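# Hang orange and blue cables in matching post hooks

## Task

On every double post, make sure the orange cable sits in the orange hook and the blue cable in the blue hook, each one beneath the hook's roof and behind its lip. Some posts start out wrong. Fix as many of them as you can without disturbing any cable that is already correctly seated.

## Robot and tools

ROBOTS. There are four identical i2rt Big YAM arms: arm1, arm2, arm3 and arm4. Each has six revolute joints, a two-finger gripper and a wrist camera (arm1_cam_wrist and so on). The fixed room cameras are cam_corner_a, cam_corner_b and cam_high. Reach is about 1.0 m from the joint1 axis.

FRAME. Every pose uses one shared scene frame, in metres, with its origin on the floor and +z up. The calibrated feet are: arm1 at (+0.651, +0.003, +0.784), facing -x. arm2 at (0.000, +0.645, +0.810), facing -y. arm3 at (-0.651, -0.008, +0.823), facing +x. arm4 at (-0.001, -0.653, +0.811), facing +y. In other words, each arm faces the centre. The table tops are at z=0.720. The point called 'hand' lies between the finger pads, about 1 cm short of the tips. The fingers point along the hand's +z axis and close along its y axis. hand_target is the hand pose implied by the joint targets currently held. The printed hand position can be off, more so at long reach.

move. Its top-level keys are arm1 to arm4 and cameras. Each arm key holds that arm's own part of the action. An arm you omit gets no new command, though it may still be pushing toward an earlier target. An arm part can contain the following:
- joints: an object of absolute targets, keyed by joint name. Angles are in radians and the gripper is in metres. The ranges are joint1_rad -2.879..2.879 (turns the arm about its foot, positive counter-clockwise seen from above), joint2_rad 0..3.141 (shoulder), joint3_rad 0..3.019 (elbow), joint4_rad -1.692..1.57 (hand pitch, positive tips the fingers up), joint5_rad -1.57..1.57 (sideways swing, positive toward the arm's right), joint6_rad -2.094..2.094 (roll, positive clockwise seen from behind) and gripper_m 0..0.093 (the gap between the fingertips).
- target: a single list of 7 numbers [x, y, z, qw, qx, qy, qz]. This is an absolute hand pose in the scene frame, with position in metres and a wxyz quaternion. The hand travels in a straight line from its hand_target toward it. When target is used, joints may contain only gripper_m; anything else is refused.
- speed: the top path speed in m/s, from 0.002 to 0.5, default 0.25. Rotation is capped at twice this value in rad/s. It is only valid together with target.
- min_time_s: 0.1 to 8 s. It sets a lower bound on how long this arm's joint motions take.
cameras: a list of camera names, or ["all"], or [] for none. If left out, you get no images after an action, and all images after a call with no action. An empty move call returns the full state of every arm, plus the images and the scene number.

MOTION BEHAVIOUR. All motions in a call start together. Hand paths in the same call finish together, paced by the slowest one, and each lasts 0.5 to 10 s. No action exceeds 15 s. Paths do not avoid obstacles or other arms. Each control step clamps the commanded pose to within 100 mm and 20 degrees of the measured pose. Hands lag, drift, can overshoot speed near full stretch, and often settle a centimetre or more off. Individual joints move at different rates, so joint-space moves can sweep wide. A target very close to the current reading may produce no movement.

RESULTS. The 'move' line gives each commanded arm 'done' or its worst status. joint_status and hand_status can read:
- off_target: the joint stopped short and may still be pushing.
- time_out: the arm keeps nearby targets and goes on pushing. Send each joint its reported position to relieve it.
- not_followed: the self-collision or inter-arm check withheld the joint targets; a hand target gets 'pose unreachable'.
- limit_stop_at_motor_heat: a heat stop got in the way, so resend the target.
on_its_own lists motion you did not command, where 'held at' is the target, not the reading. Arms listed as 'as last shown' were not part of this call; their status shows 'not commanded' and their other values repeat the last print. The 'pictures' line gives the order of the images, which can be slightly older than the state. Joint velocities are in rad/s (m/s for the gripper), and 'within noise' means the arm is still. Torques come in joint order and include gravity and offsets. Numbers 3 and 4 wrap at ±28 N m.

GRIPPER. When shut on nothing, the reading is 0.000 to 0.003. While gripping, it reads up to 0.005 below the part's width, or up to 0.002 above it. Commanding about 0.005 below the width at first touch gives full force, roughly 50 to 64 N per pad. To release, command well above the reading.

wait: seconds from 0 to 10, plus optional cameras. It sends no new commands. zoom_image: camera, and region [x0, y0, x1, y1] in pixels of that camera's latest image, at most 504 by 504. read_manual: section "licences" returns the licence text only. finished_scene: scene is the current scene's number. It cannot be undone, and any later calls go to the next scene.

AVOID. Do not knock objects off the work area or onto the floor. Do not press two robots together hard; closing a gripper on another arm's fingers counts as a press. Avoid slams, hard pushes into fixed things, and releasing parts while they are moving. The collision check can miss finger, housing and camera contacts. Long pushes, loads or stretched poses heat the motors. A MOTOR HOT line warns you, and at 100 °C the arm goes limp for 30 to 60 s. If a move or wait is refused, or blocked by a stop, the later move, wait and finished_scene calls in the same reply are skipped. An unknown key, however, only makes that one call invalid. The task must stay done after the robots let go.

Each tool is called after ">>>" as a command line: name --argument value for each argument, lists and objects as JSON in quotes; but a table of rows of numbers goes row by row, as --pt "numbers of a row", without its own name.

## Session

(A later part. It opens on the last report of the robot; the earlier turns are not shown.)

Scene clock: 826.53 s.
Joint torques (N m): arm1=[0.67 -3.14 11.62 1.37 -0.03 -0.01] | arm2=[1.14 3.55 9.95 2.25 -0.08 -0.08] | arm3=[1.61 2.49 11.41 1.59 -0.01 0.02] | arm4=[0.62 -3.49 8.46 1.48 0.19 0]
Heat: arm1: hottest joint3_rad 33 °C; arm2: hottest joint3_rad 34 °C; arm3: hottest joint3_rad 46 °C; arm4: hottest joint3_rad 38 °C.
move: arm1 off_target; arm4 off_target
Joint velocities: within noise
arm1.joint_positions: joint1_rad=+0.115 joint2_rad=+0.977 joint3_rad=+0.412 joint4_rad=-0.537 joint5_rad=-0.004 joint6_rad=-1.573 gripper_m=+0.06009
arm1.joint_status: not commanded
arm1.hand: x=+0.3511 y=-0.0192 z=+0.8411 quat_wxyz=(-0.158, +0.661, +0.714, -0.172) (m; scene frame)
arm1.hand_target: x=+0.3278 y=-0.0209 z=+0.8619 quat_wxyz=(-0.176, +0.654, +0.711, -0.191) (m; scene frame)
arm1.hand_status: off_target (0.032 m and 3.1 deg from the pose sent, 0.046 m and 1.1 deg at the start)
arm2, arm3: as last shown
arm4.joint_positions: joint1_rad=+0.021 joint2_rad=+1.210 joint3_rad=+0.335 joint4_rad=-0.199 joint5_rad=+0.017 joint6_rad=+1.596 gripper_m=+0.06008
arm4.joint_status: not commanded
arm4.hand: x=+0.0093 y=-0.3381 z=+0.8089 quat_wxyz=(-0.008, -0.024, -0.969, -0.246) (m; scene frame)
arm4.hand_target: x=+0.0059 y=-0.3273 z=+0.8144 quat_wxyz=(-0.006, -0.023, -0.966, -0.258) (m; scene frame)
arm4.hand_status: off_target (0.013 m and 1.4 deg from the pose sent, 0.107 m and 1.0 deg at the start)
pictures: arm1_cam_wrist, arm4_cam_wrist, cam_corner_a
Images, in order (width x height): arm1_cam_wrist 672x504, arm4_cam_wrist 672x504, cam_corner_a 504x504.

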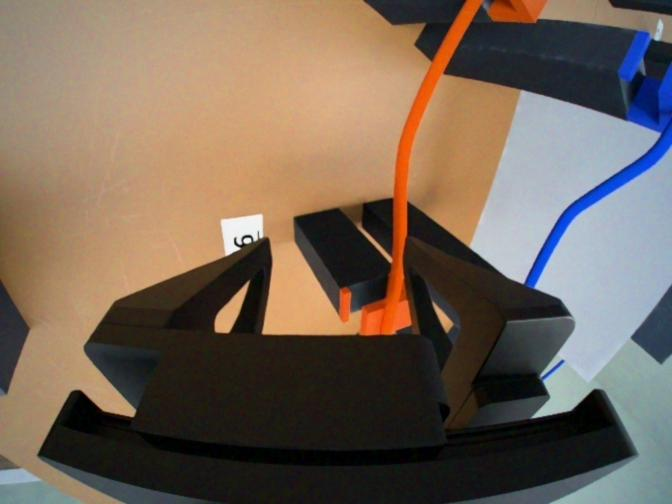

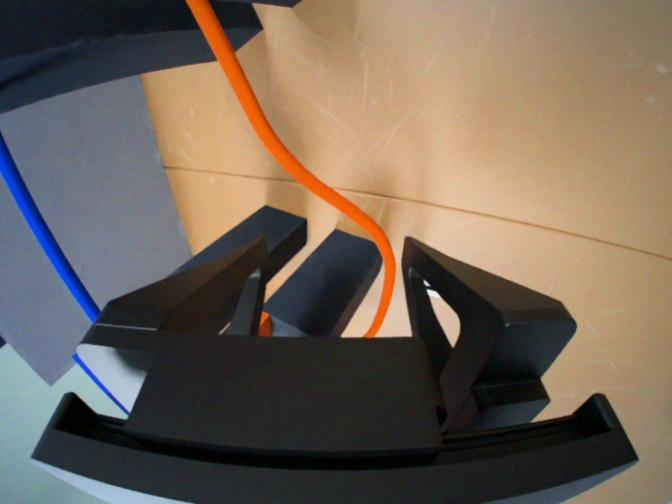

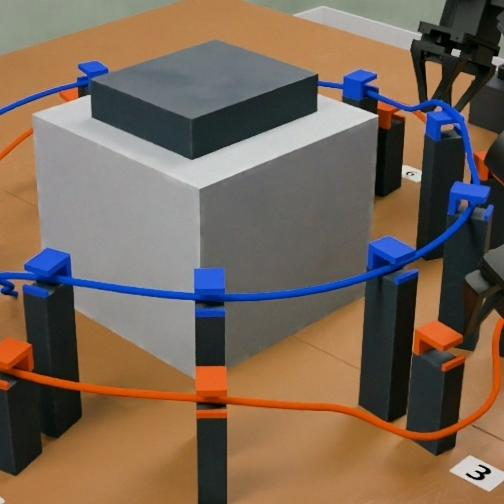

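>>> zoom_image --camera "arm1_cam_wrist" --region '[290, 180, 460, 350]'

>>> zoom_image --camera "arm4_cam_wrist" --region '[230, 180, 440, 350]'

>>> zoom_image --camera "cam_corner_a" --region '[380, 10, 504, 134]'

>>> zoom_image --camera "cam_corner_a" --region '[404, 204, 504, 404]'

Scaled by 2.965 from the camera's 672x504 image, which has a finer 960x720 frame.

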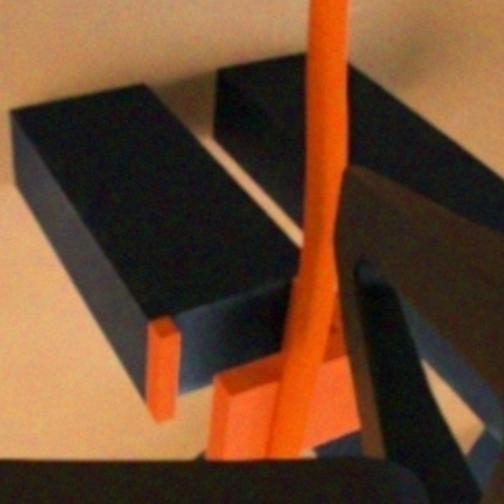

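Scaled by 2.400 from the camera's 672x504 image, which has a finer 960x720 frame.

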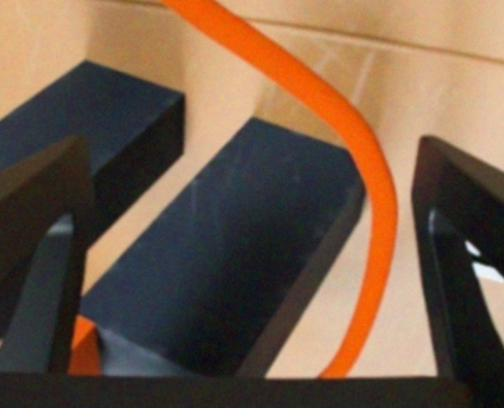

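Scaled by 4.065 from the camera's 504x504 image, which has a finer 720x720 frame.

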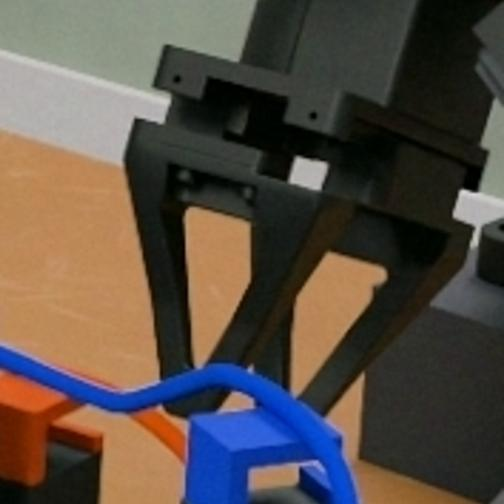

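Scaled by 2.520 from the camera's 504x504 image, which has a finer 720x720 frame.

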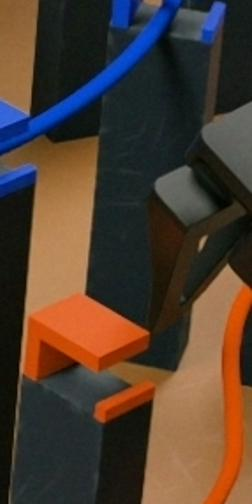

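>>> move --arm4 '{"joints": {"joint1_rad": 0.01, "joint2_rad": 1.39, "joint3_rad": 0.325, "joint4_rad": 0.018, "joint5_rad": 0, "joint6_rad": 1.57, "gripper_m": 0.09}, "min_time_s": 2}' --arm1 '{"joints": {"joint1_rad": 0.126, "joint2_rad": 1.083, "joint3_rad": 0.505, "joint4_rad": -0.418, "joint5_rad": 0, "joint6_rad": -1.57, "gripper_m": 0.09}, "min_time_s": 2}' --cameras '["arm4_cam_wrist", "arm1_cam_wrist", "cam_corner_a", "cam_corner_b"]'

Scene clock: 966.93 s.
Joint torques (N m): arm1=[1.9 -3.9 11.38 1.51 0.18 0.09] | arm2=[1.26 3.55 9.98 2.3 -0.08 -0.1] | arm3=[1.61 2.49 11.41 1.58 -0.01 0.02] | arm4=[-0.73 -4.78 5.41 1.58 0.08 -0.18]
Heat: arm1: hottest joint3_rad 39 °C; arm2: hottest joint3_rad 34 °C; arm3: hottest joint3_rad 47 °C; arm4: hottest joint3_rad 36 °C.
move: arm1 done; arm4 done
Joint velocities: within noise
arm1.joint_positions: joint1_rad=+0.115 joint2_rad=+1.072 joint3_rad=+0.456 joint4_rad=-0.435 joint5_rad=-0.002 joint6_rad=-1.573 gripper_m=+0.08991
arm1.joint_status: all done
arm1.hand: x=+0.3169 y=-0.0213 z=+0.8441 quat_wxyz=(-0.176, +0.656, +0.709, -0.189) (m; scene frame)
arm1.hand_target: x=+0.2935 y=-0.0266 z=+0.8645 quat_wxyz=(-0.193, +0.649, +0.706, -0.209) (m; scene frame)
arm1.hand_status: not commanded
arm2, arm3: as last shown
arm4.joint_positions: joint1_rad=+0.019 joint2_rad=+1.382 joint3_rad=+0.326 joint4_rad=+0.001 joint5_rad=+0.002 joint6_rad=+1.579 gripper_m=+0.08992
arm4.joint_status: all done
arm4.hand: x=+0.0075 y=-0.3250 z=+0.7782 quat_wxyz=(-0.003, -0.015, -0.967, -0.255) (m; scene frame)
arm4.hand_target: x=+0.0102 y=-0.3233 z=+0.7776 quat_wxyz=(-0.004, -0.015, -0.966, -0.259) (m; scene frame)
arm4.hand_status: not commanded
pictures: arm1_cam_wrist, arm4_cam_wrist, cam_corner_a, cam_corner_b
Images, in order (width x height): arm1_cam_wrist 672x504, arm4_cam_wrist 672x504, cam_corner_a 504x504, cam_corner_b 504x504.

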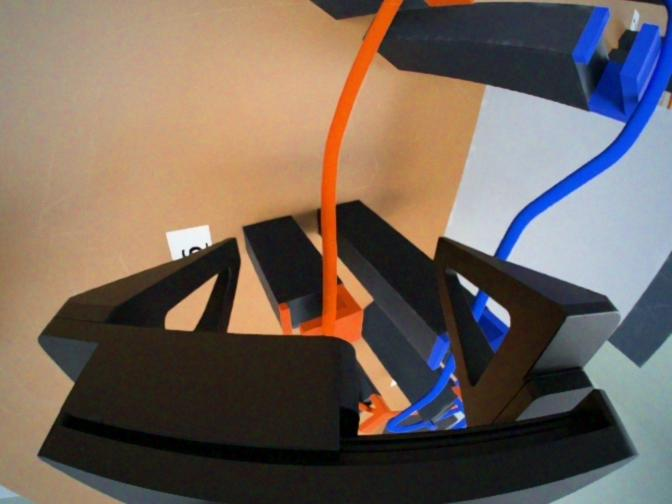

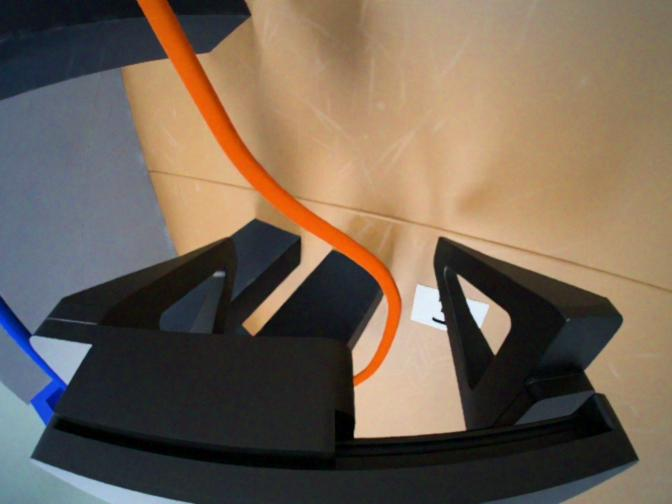

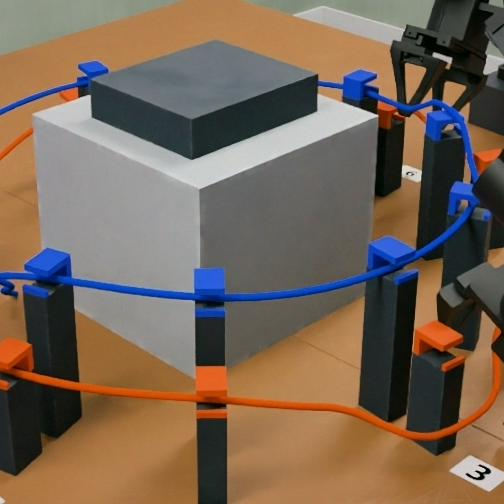

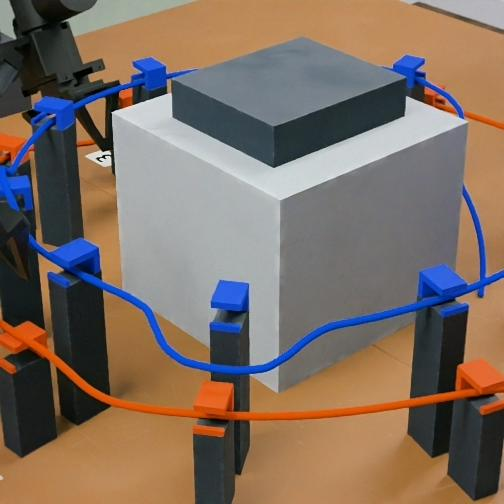

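>>> move --arm4 '{"joints": {"gripper_m": 0.002}}' --arm1 '{"joints": {"gripper_m": 0.002}}' --cameras '["arm4_cam_wrist", "arm1_cam_wrist", "cam_corner_a", "cam_corner_b"]'

Scene clock: 999.90 s.
Joint torques (N m): arm1=[2.26 -3.55 11.59 1.52 0.16 0.05] | arm2=[1.14 3.49 10.06 2.36 -0.09 -0.1] | arm3=[1.61 2.49 11.41 1.58 -0.01 0.02] | arm4=[-0.91 -5.13 6.37 1.65 0.09 -0.11]
Heat: arm1: hottest joint3_rad 39 °C; arm2: hottest joint3_rad 34 °C; arm3: hottest joint3_rad 48 °C; arm4: hottest joint3_rad 35 °C.
move: arm1 off_target; arm4 off_target
Joint velocities: within noise
arm1.joint_positions: joint1_rad=+0.115 joint2_rad=+1.072 joint3_rad=+0.456 joint4_rad=-0.435 joint5_rad=-0.001 joint6_rad=-1.573 gripper_m=+0.00515
arm1.joint_status: gripper_m off_target (ended at +0.00517, target +0.00200)
arm1.hand: x=+0.3169 y=-0.0212 z=+0.8441 quat_wxyz=(-0.176, +0.656, +0.709, -0.189) (m; scene frame)
arm1.hand_target: x=+0.2935 y=-0.0266 z=+0.8645 quat_wxyz=(-0.193, +0.649, +0.706, -0.209) (m; scene frame)
arm1.hand_status: not commanded
arm2, arm3: as last shown
arm4.joint_positions: joint1_rad=+0.019 joint2_rad=+1.387 joint3_rad=+0.313 joint4_rad=+0.001 joint5_rad=+0.001 joint6_rad=+1.573 gripper_m=+0.00533
arm4.joint_status: gripper_m off_target (ended at +0.00536, target +0.00200)
arm4.hand: x=+0.0072 y=-0.3328 z=+0.7729 quat_wxyz=(-0.003, -0.012, -0.969, -0.246) (m; scene frame)
arm4.hand_target: x=+0.0102 y=-0.3232 z=+0.7776 quat_wxyz=(-0.004, -0.015, -0.966, -0.259) (m; scene frame)
arm4.hand_status: not commanded
pictures: arm1_cam_wrist, arm4_cam_wrist, cam_corner_a, cam_corner_b
Images, in order (width x height): arm1_cam_wrist 672x504, arm4_cam_wrist 672x504, cam_corner_a 504x504, cam_corner_b 504x504.

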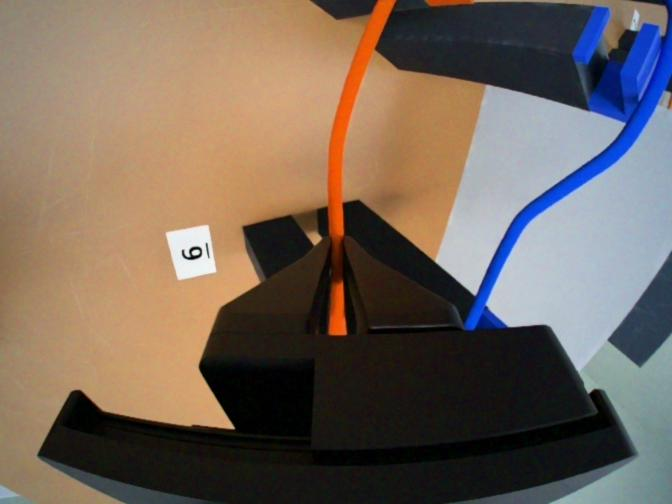

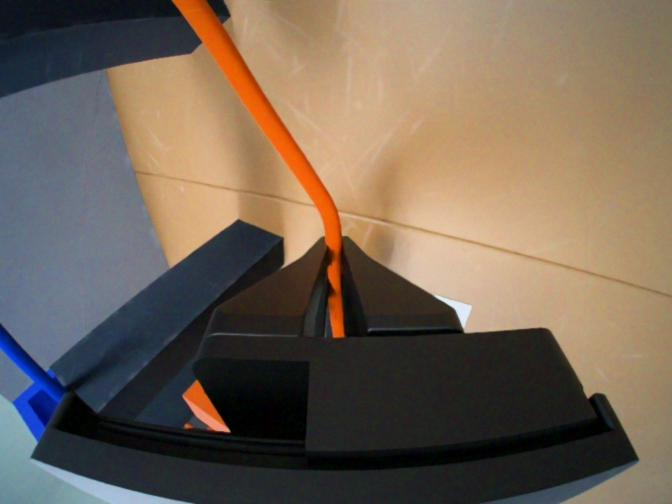

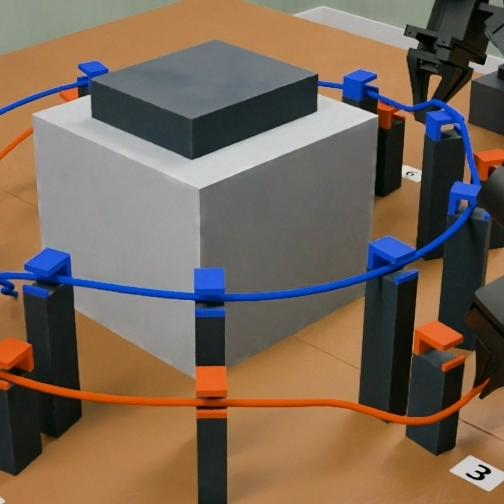

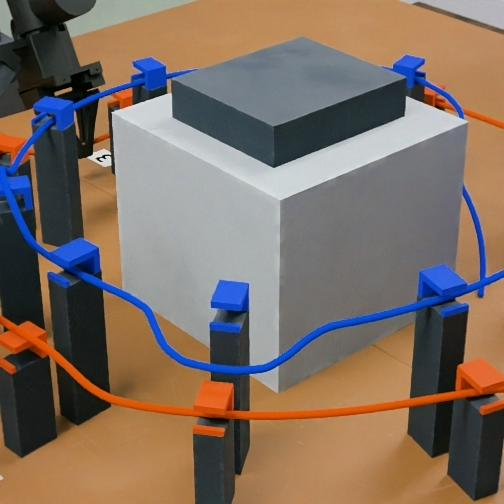

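>>> move --arm4 '{"joints": {"joint1_rad": 0.01, "joint2_rad": 1.086, "joint3_rad": 0.325, "joint4_rad": -0.275, "joint5_rad": 0, "joint6_rad": 1.57}, "min_time_s": 1.5}' --arm1 '{"joints": {"joint1_rad": 0.126, "joint2_rad": 0.886, "joint3_rad": 0.406, "joint4_rad": -0.567, "joint5_rad": 0, "joint6_rad": -1.57}, "min_time_s": 1.5}' --cameras '["arm4_cam_wrist", "arm1_cam_wrist", "cam_corner_a", "cam_corner_b", "cam_high"]'

>>> zoom_image --camera "cam_corner_a" --region '[384, 284, 504, 464]'

>>> zoom_image --camera "cam_corner_b" --region '[0, 260, 140, 400]'

>>> zoom_image --camera "arm1_cam_wrist" --region '[200, 150, 460, 350]'

>>> zoom_image --camera "arm4_cam_wrist" --region '[160, 200, 460, 460]'

>>> zoom_image --camera "cam_high" --region '[300, 160, 400, 260]'

Scene clock: 1088.80 s.
Joint torques (N m): arm1=[1.79 -4.66 7.92 0.57 0.16 0.09] | arm2=[1.08 3.31 9.99 2.32 -0.09 -0.08] | arm3=[1.61 2.49 11.4 1.58 -0.01 0.02] | arm4=[-0.56 -4.19 8.81 0.54 0.08 -0.13]
Heat: arm1: hottest joint3_rad 40 °C; arm2: hottest joint3_rad 35 °C; arm3: hottest joint3_rad 48 °C; arm4: hottest joint3_rad 33 °C.
move: arm1 done; arm4 done
Joint velocities: within noise
arm1.joint_positions: joint1_rad=+0.116 joint2_rad=+0.897 joint3_rad=+0.410 joint4_rad=-0.555 joint5_rad=-0.001 joint6_rad=-1.573 gripper_m=+0.00510
arm1.joint_status: all done
arm1.hand: x=+0.3508 y=-0.0188 z=+0.8603 quat_wxyz=(-0.179, +0.656, +0.708, -0.192) (m; scene frame)
arm1.hand_target: x=+0.3544 y=-0.0214 z=+0.8602 quat_wxyz=(-0.176, +0.654, +0.711, -0.191) (m; scene frame)
arm1.hand_status: not commanded
arm2, arm3: as last shown
arm4.joint_positions: joint1_rad=+0.019 joint2_rad=+1.096 joint3_rad=+0.313 joint4_rad=-0.265 joint5_rad=+0.001 joint6_rad=+1.573 gripper_m=+0.00531
arm4.joint_status: all done
arm4.hand: x=+0.0068 y=-0.3489 z=+0.8254 quat_wxyz=(-0.003, -0.012, -0.966, -0.258) (m; scene frame)
arm4.hand_target: x=+0.0095 y=-0.3444 z=+0.8317 quat_wxyz=(-0.004, -0.015, -0.964, -0.264) (m; scene frame)
arm4.hand_status: not commanded
pictures: arm1_cam_wrist, arm4_cam_wrist, cam_corner_a, cam_corner_b, cam_high
Images, in order (width x height): arm1_cam_wrist 672x504, arm4_cam_wrist 672x504, cam_corner_a 504x504, cam_corner_b 504x504, cam_high 504x504.

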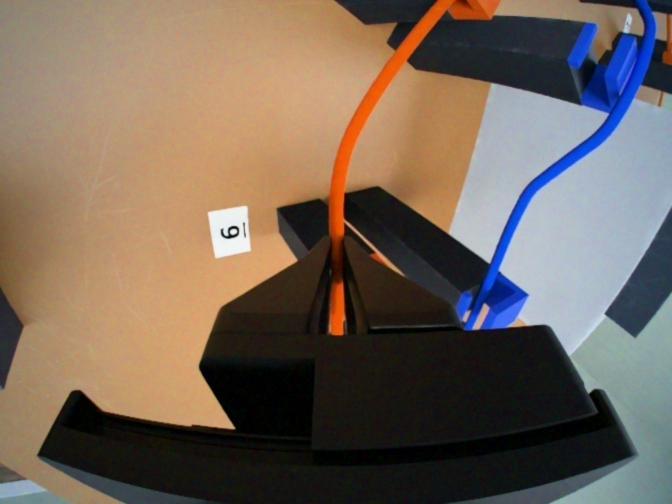

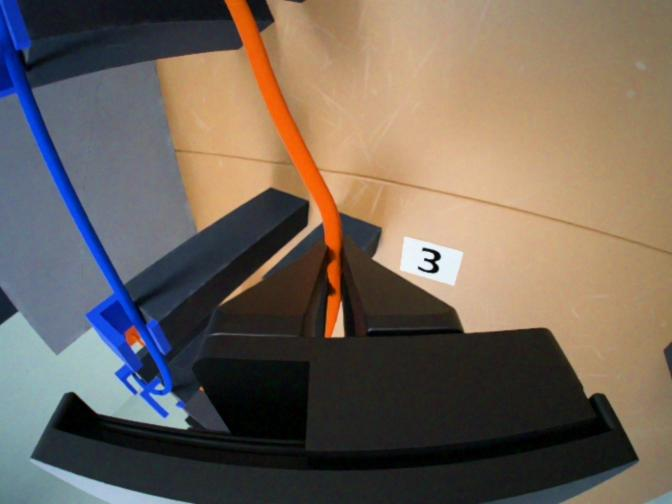

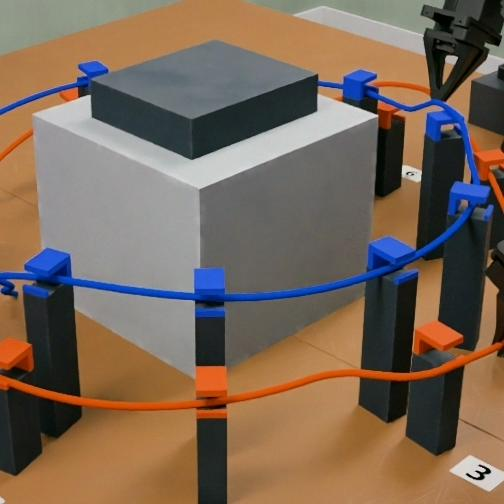

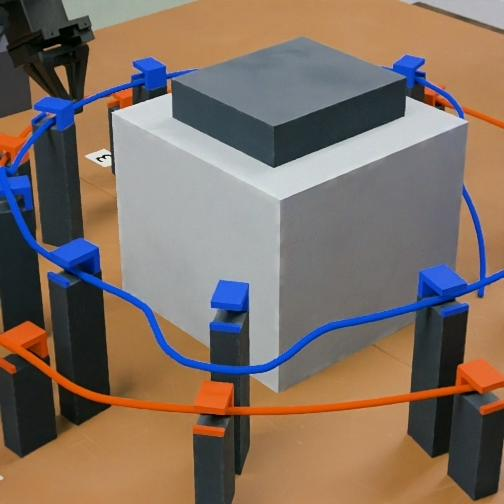

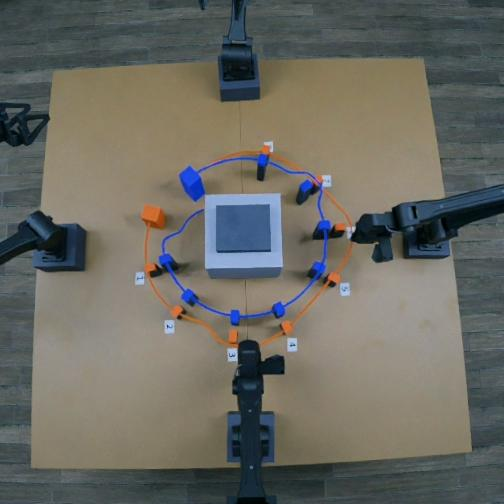

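Scaled by 2.800 from the camera's 504x504 image, which has a finer 720x720 frame.

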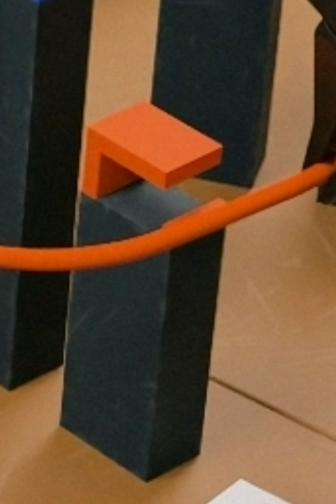

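Scaled by 3.600 from the camera's 504x504 image, which has a finer 720x720 frame.

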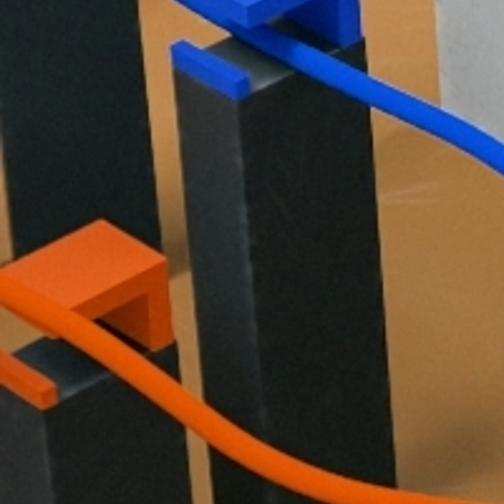

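Scaled by 1.938 from the camera's 672x504 image, which has a finer 960x720 frame.

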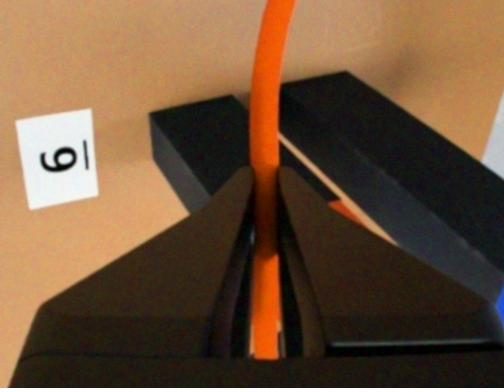

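Scaled by 1.680 from the camera's 672x504 image, which has a finer 960x720 frame.

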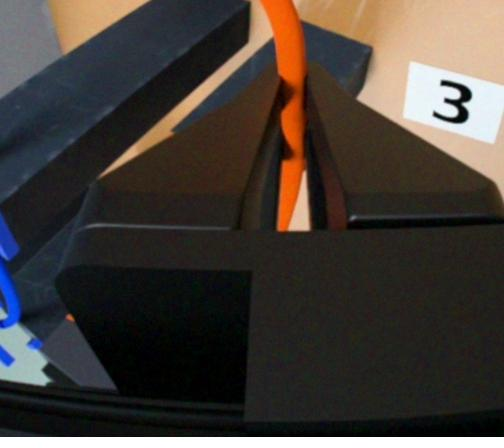

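Scaled by 5.040 from the camera's 504x504 image, which has a finer 720x720 frame.

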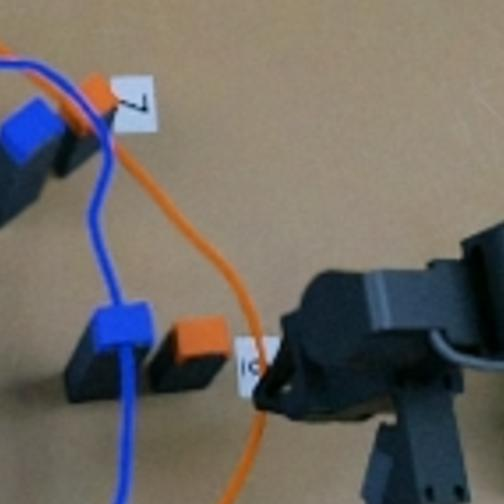

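>>> move --arm4 '{"joints": {"joint1_rad": 0.01, "joint2_rad": 1.055, "joint3_rad": 0.357, "joint4_rad": -0.335, "joint5_rad": 0, "joint6_rad": 1.57}, "min_time_s": 1}' --arm1 '{"joints": {"joint1_rad": 0.126, "joint2_rad": 0.931, "joint3_rad": 0.354, "joint4_rad": -0.472, "joint5_rad": 0, "joint6_rad": -1.57}, "min_time_s": 1}' --cameras '["arm4_cam_wrist", "arm1_cam_wrist", "cam_corner_a", "cam_corner_b", "cam_high"]'

>>> zoom_image --camera "cam_corner_a" --region '[384, 284, 504, 464]'

>>> zoom_image --camera "cam_corner_b" --region '[0, 260, 140, 400]'

>>> zoom_image --camera "cam_high" --region '[300, 160, 400, 260]'

>>> zoom_image --camera "cam_high" --region '[200, 300, 300, 400]'

Scene clock: 1128.83 s.
Joint torques (N m): arm1=[1.85 -2.08 7.35 1.29 0.25 0.09] | arm2=[1.03 3.55 10.07 2.3 -0.07 -0.08] | arm3=[1.61 2.49 11.41 1.58 -0.01 0.02] | arm4=[-0.62 -3.72 11.84 0.34 0.02 -0.12]
Heat: arm1: hottest joint3_rad 38 °C; arm2: hottest joint3_rad 35 °C; arm3: hottest joint3_rad 49 °C; arm4: hottest joint3_rad 34 °C.
move: arm1 done; arm4 done
Joint velocities: within noise
arm1.joint_positions: joint1_rad=+0.119 joint2_rad=+0.920 joint3_rad=+0.362 joint4_rad=-0.480 joint5_rad=-0.004 joint6_rad=-1.573 gripper_m=+0.00510
arm1.joint_status: all done
arm1.hand: x=+0.3555 y=-0.0199 z=+0.8418 quat_wxyz=(-0.179, +0.654, +0.709, -0.195) (m; scene frame)
arm1.hand_target: x=+0.3584 y=-0.0211 z=+0.8358 quat_wxyz=(-0.175, +0.654, +0.711, -0.190) (m; scene frame)
arm1.hand_status: not commanded
arm2, arm3: as last shown
arm4.joint_positions: joint1_rad=+0.018 joint2_rad=+1.065 joint3_rad=+0.313 joint4_rad=-0.320 joint5_rad=+0.003 joint6_rad=+1.573 gripper_m=+0.00531
arm4.joint_status: all done
arm4.hand: x=+0.0073 y=-0.3573 z=+0.8273 quat_wxyz=(-0.004, -0.013, -0.969, -0.247) (m; scene frame)
arm4.hand_target: x=+0.0096 y=-0.3390 z=+0.8462 quat_wxyz=(-0.004, -0.014, -0.964, -0.266) (m; scene frame)
arm4.hand_status: not commanded
pictures: arm1_cam_wrist, arm4_cam_wrist, cam_corner_a, cam_corner_b, cam_high
Images, in order (width x height): arm1_cam_wrist 672x504, arm4_cam_wrist 672x504, cam_corner_a 504x504, cam_corner_b 504x504, cam_high 504x504.

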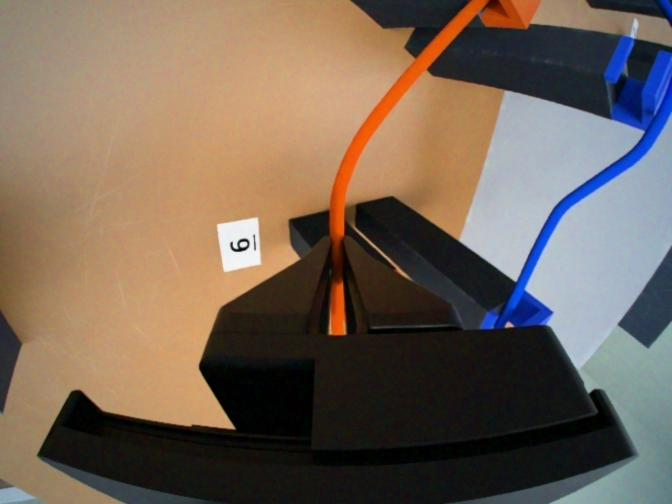

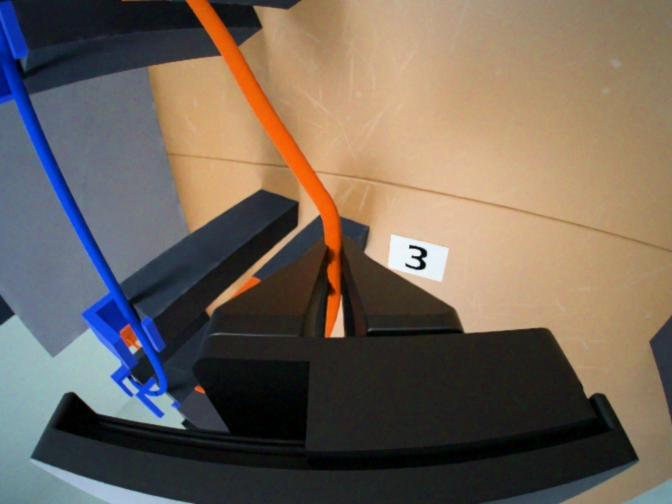

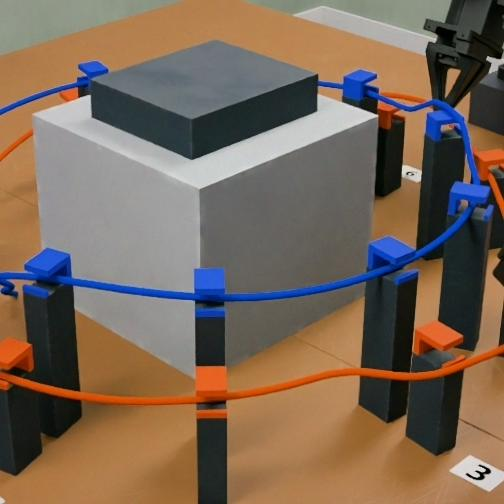

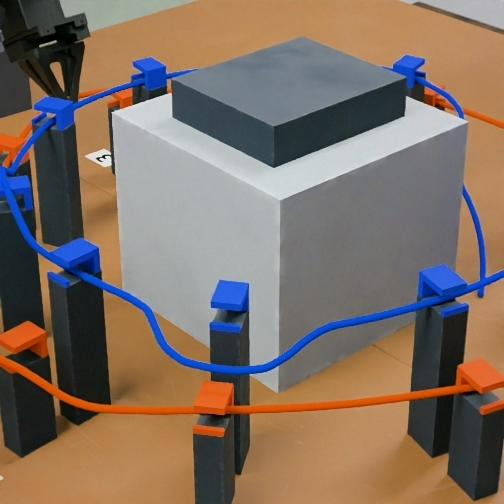

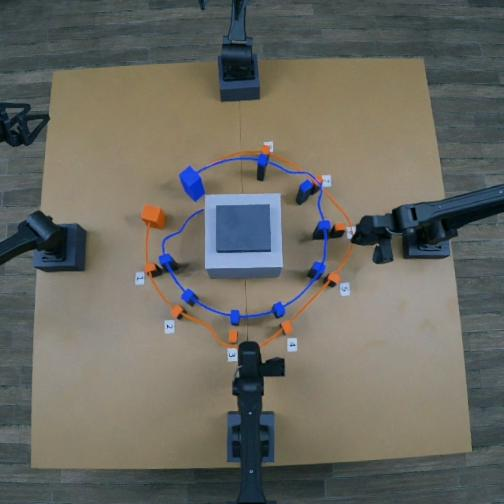

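Scaled by 2.800 from the camera's 504x504 image, which has a finer 720x720 frame.

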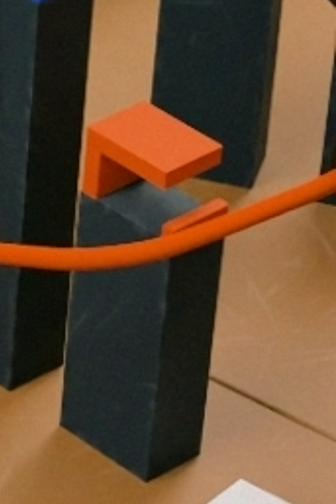

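Scaled by 3.600 from the camera's 504x504 image, which has a finer 720x720 frame.

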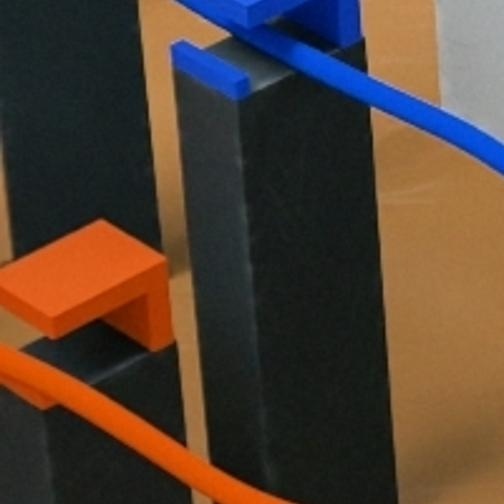

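Scaled by 5.040 from the camera's 504x504 image, which has a finer 720x720 frame.

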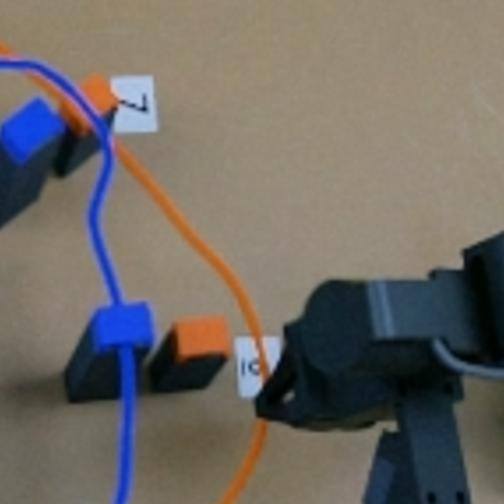

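Scaled by 5.040 from the camera's 504x504 image, which has a finer 720x720 frame.

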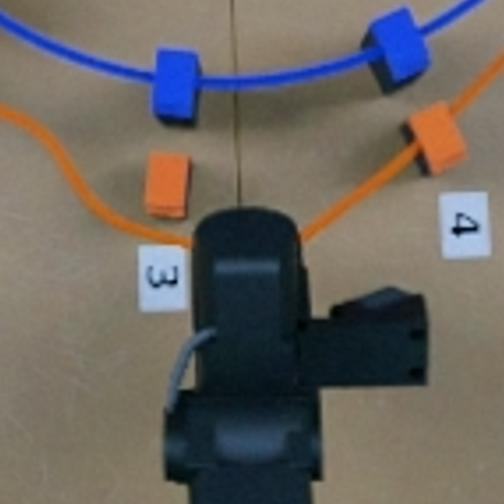

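>>> move --arm4 '{"joints": {"joint1_rad": 0.01, "joint2_rad": 1.125, "joint3_rad": 0.357, "joint4_rad": -0.215, "joint5_rad": 0, "joint6_rad": 1.57}, "min_time_s": 1}' --arm1 '{"joints": {"joint1_rad": 0.126, "joint2_rad": 0.99, "joint3_rad": 0.354, "joint4_rad": -0.408, "joint5_rad": 0, "joint6_rad": -1.57}, "min_time_s": 1}' --cameras '["arm4_cam_wrist", "arm1_cam_wrist", "cam_corner_a", "cam_corner_b", "cam_high"]'

>>> zoom_image --camera "cam_corner_a" --region '[384, 284, 504, 464]'

>>> zoom_image --camera "cam_corner_b" --region '[0, 300, 70, 400]'

>>> zoom_image --camera "cam_high" --region '[300, 200, 370, 270]'

>>> zoom_image --camera "cam_high" --region '[200, 310, 270, 380]'

Scene clock: 1200.53 s.
Joint torques (N m): arm1=[1.73 -2.2 7.32 1.51 0.22 0.1] | arm2=[1.03 3.55 10.04 2.35 -0.1 -0.08] | arm3=[1.61 2.49 11.4 1.58 -0.01 0.02] | arm4=[-0.73 -2.73 11.55 1.59 0.05 -0.11]
Heat: arm1: hottest joint3_rad 34 °C; arm2: hottest joint3_rad 35 °C; arm3: hottest joint3_rad 49 °C; arm4: hottest joint3_rad 39 °C.
move: arm1 done; arm4 done
Joint velocities: within noise
arm1.joint_positions: joint1_rad=+0.119 joint2_rad=+0.979 joint3_rad=+0.358 joint4_rad=-0.423 joint5_rad=-0.003 joint6_rad=-1.573 gripper_m=+0.00510
arm1.joint_status: all done
arm1.hand: x=+0.3500 y=-0.0201 z=+0.8303 quat_wxyz=(-0.177, +0.654, +0.710, -0.192) (m; scene frame)
arm1.hand_target: x=+0.3496 y=-0.0218 z=+0.8274 quat_wxyz=(-0.177, +0.653, +0.711, -0.192) (m; scene frame)
arm1.hand_status: not commanded
arm2, arm3: as last shown
arm4.joint_positions: joint1_rad=+0.018 joint2_rad=+1.117 joint3_rad=+0.313 joint4_rad=-0.232 joint5_rad=+0.002 joint6_rad=+1.573 gripper_m=+0.00531
arm4.joint_status: all done
arm4.hand: x=+0.0074 y=-0.3443 z=+0.8235 quat_wxyz=(-0.004, -0.012, -0.964, -0.264) (m; scene frame)
arm4.hand_target: x=+0.0102 y=-0.3207 z=+0.8411 quat_wxyz=(-0.005, -0.014, -0.957, -0.290) (m; scene frame)
arm4.hand_status: not commanded
pictures: arm1_cam_wrist, arm4_cam_wrist, cam_corner_a, cam_corner_b, cam_high
Images, in order (width x height): arm1_cam_wrist 672x504, arm4_cam_wrist 672x504, cam_corner_a 504x504, cam_corner_b 504x504, cam_high 504x504.

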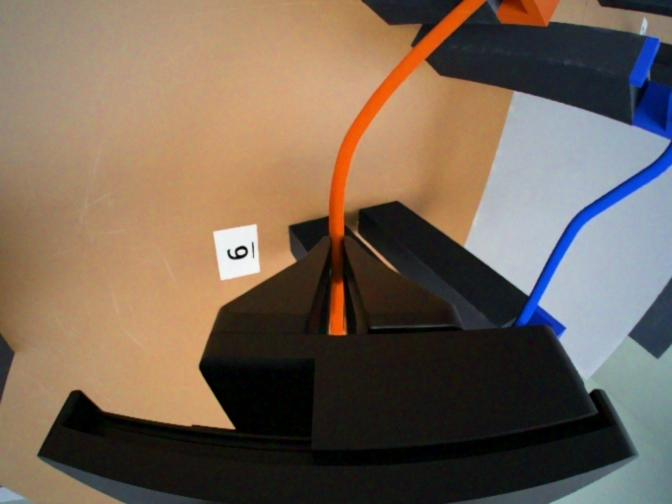

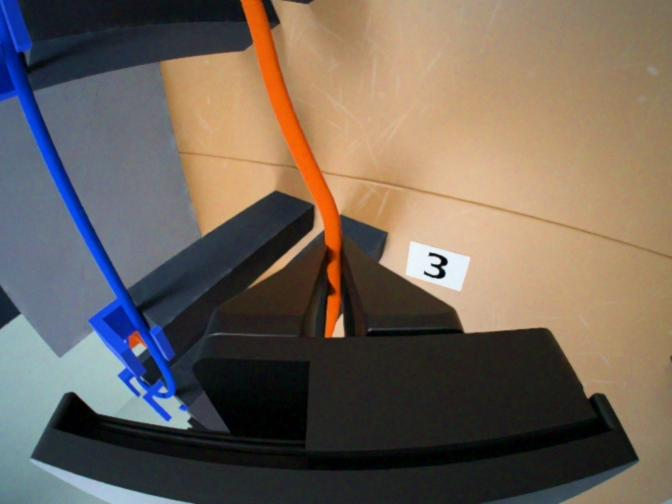

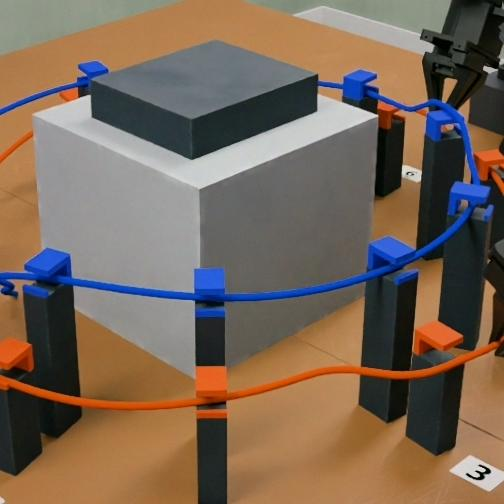

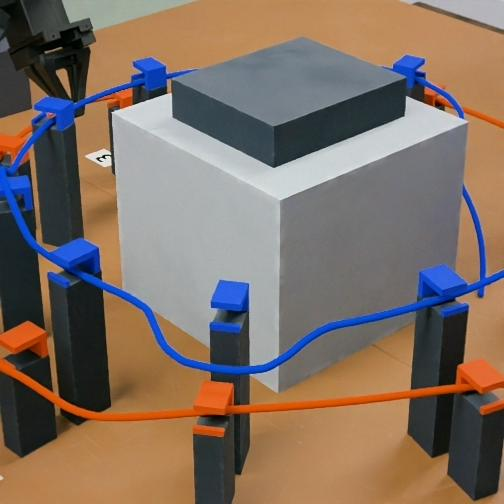

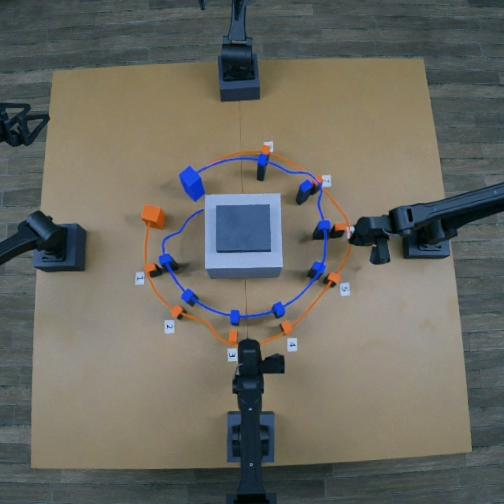

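Scaled by 2.800 from the camera's 504x504 image, which has a finer 720x720 frame.

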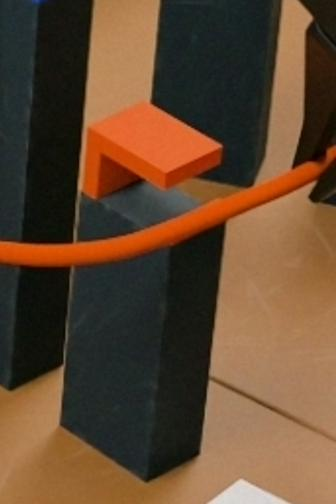

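Scaled by 5.040 from the camera's 504x504 image, which has a finer 720x720 frame.

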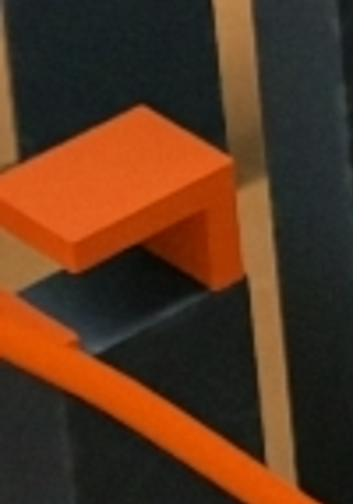

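Scaled by 7.200 from the camera's 504x504 image, which has a finer 720x720 frame.

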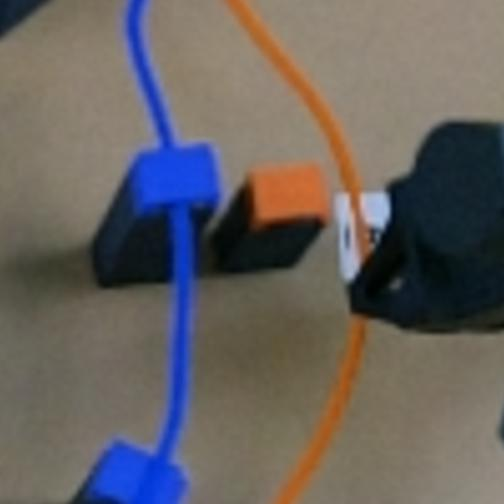

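Scaled by 7.200 from the camera's 504x504 image, which has a finer 720x720 frame.

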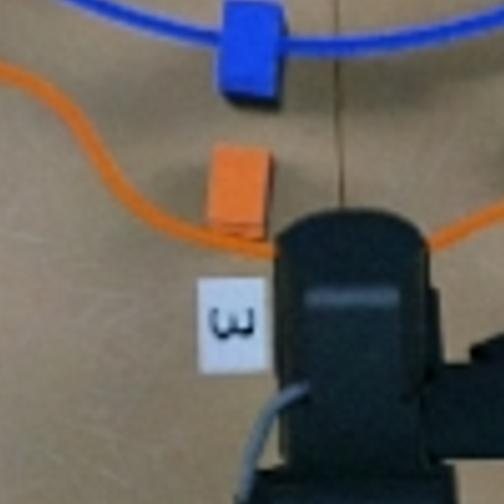

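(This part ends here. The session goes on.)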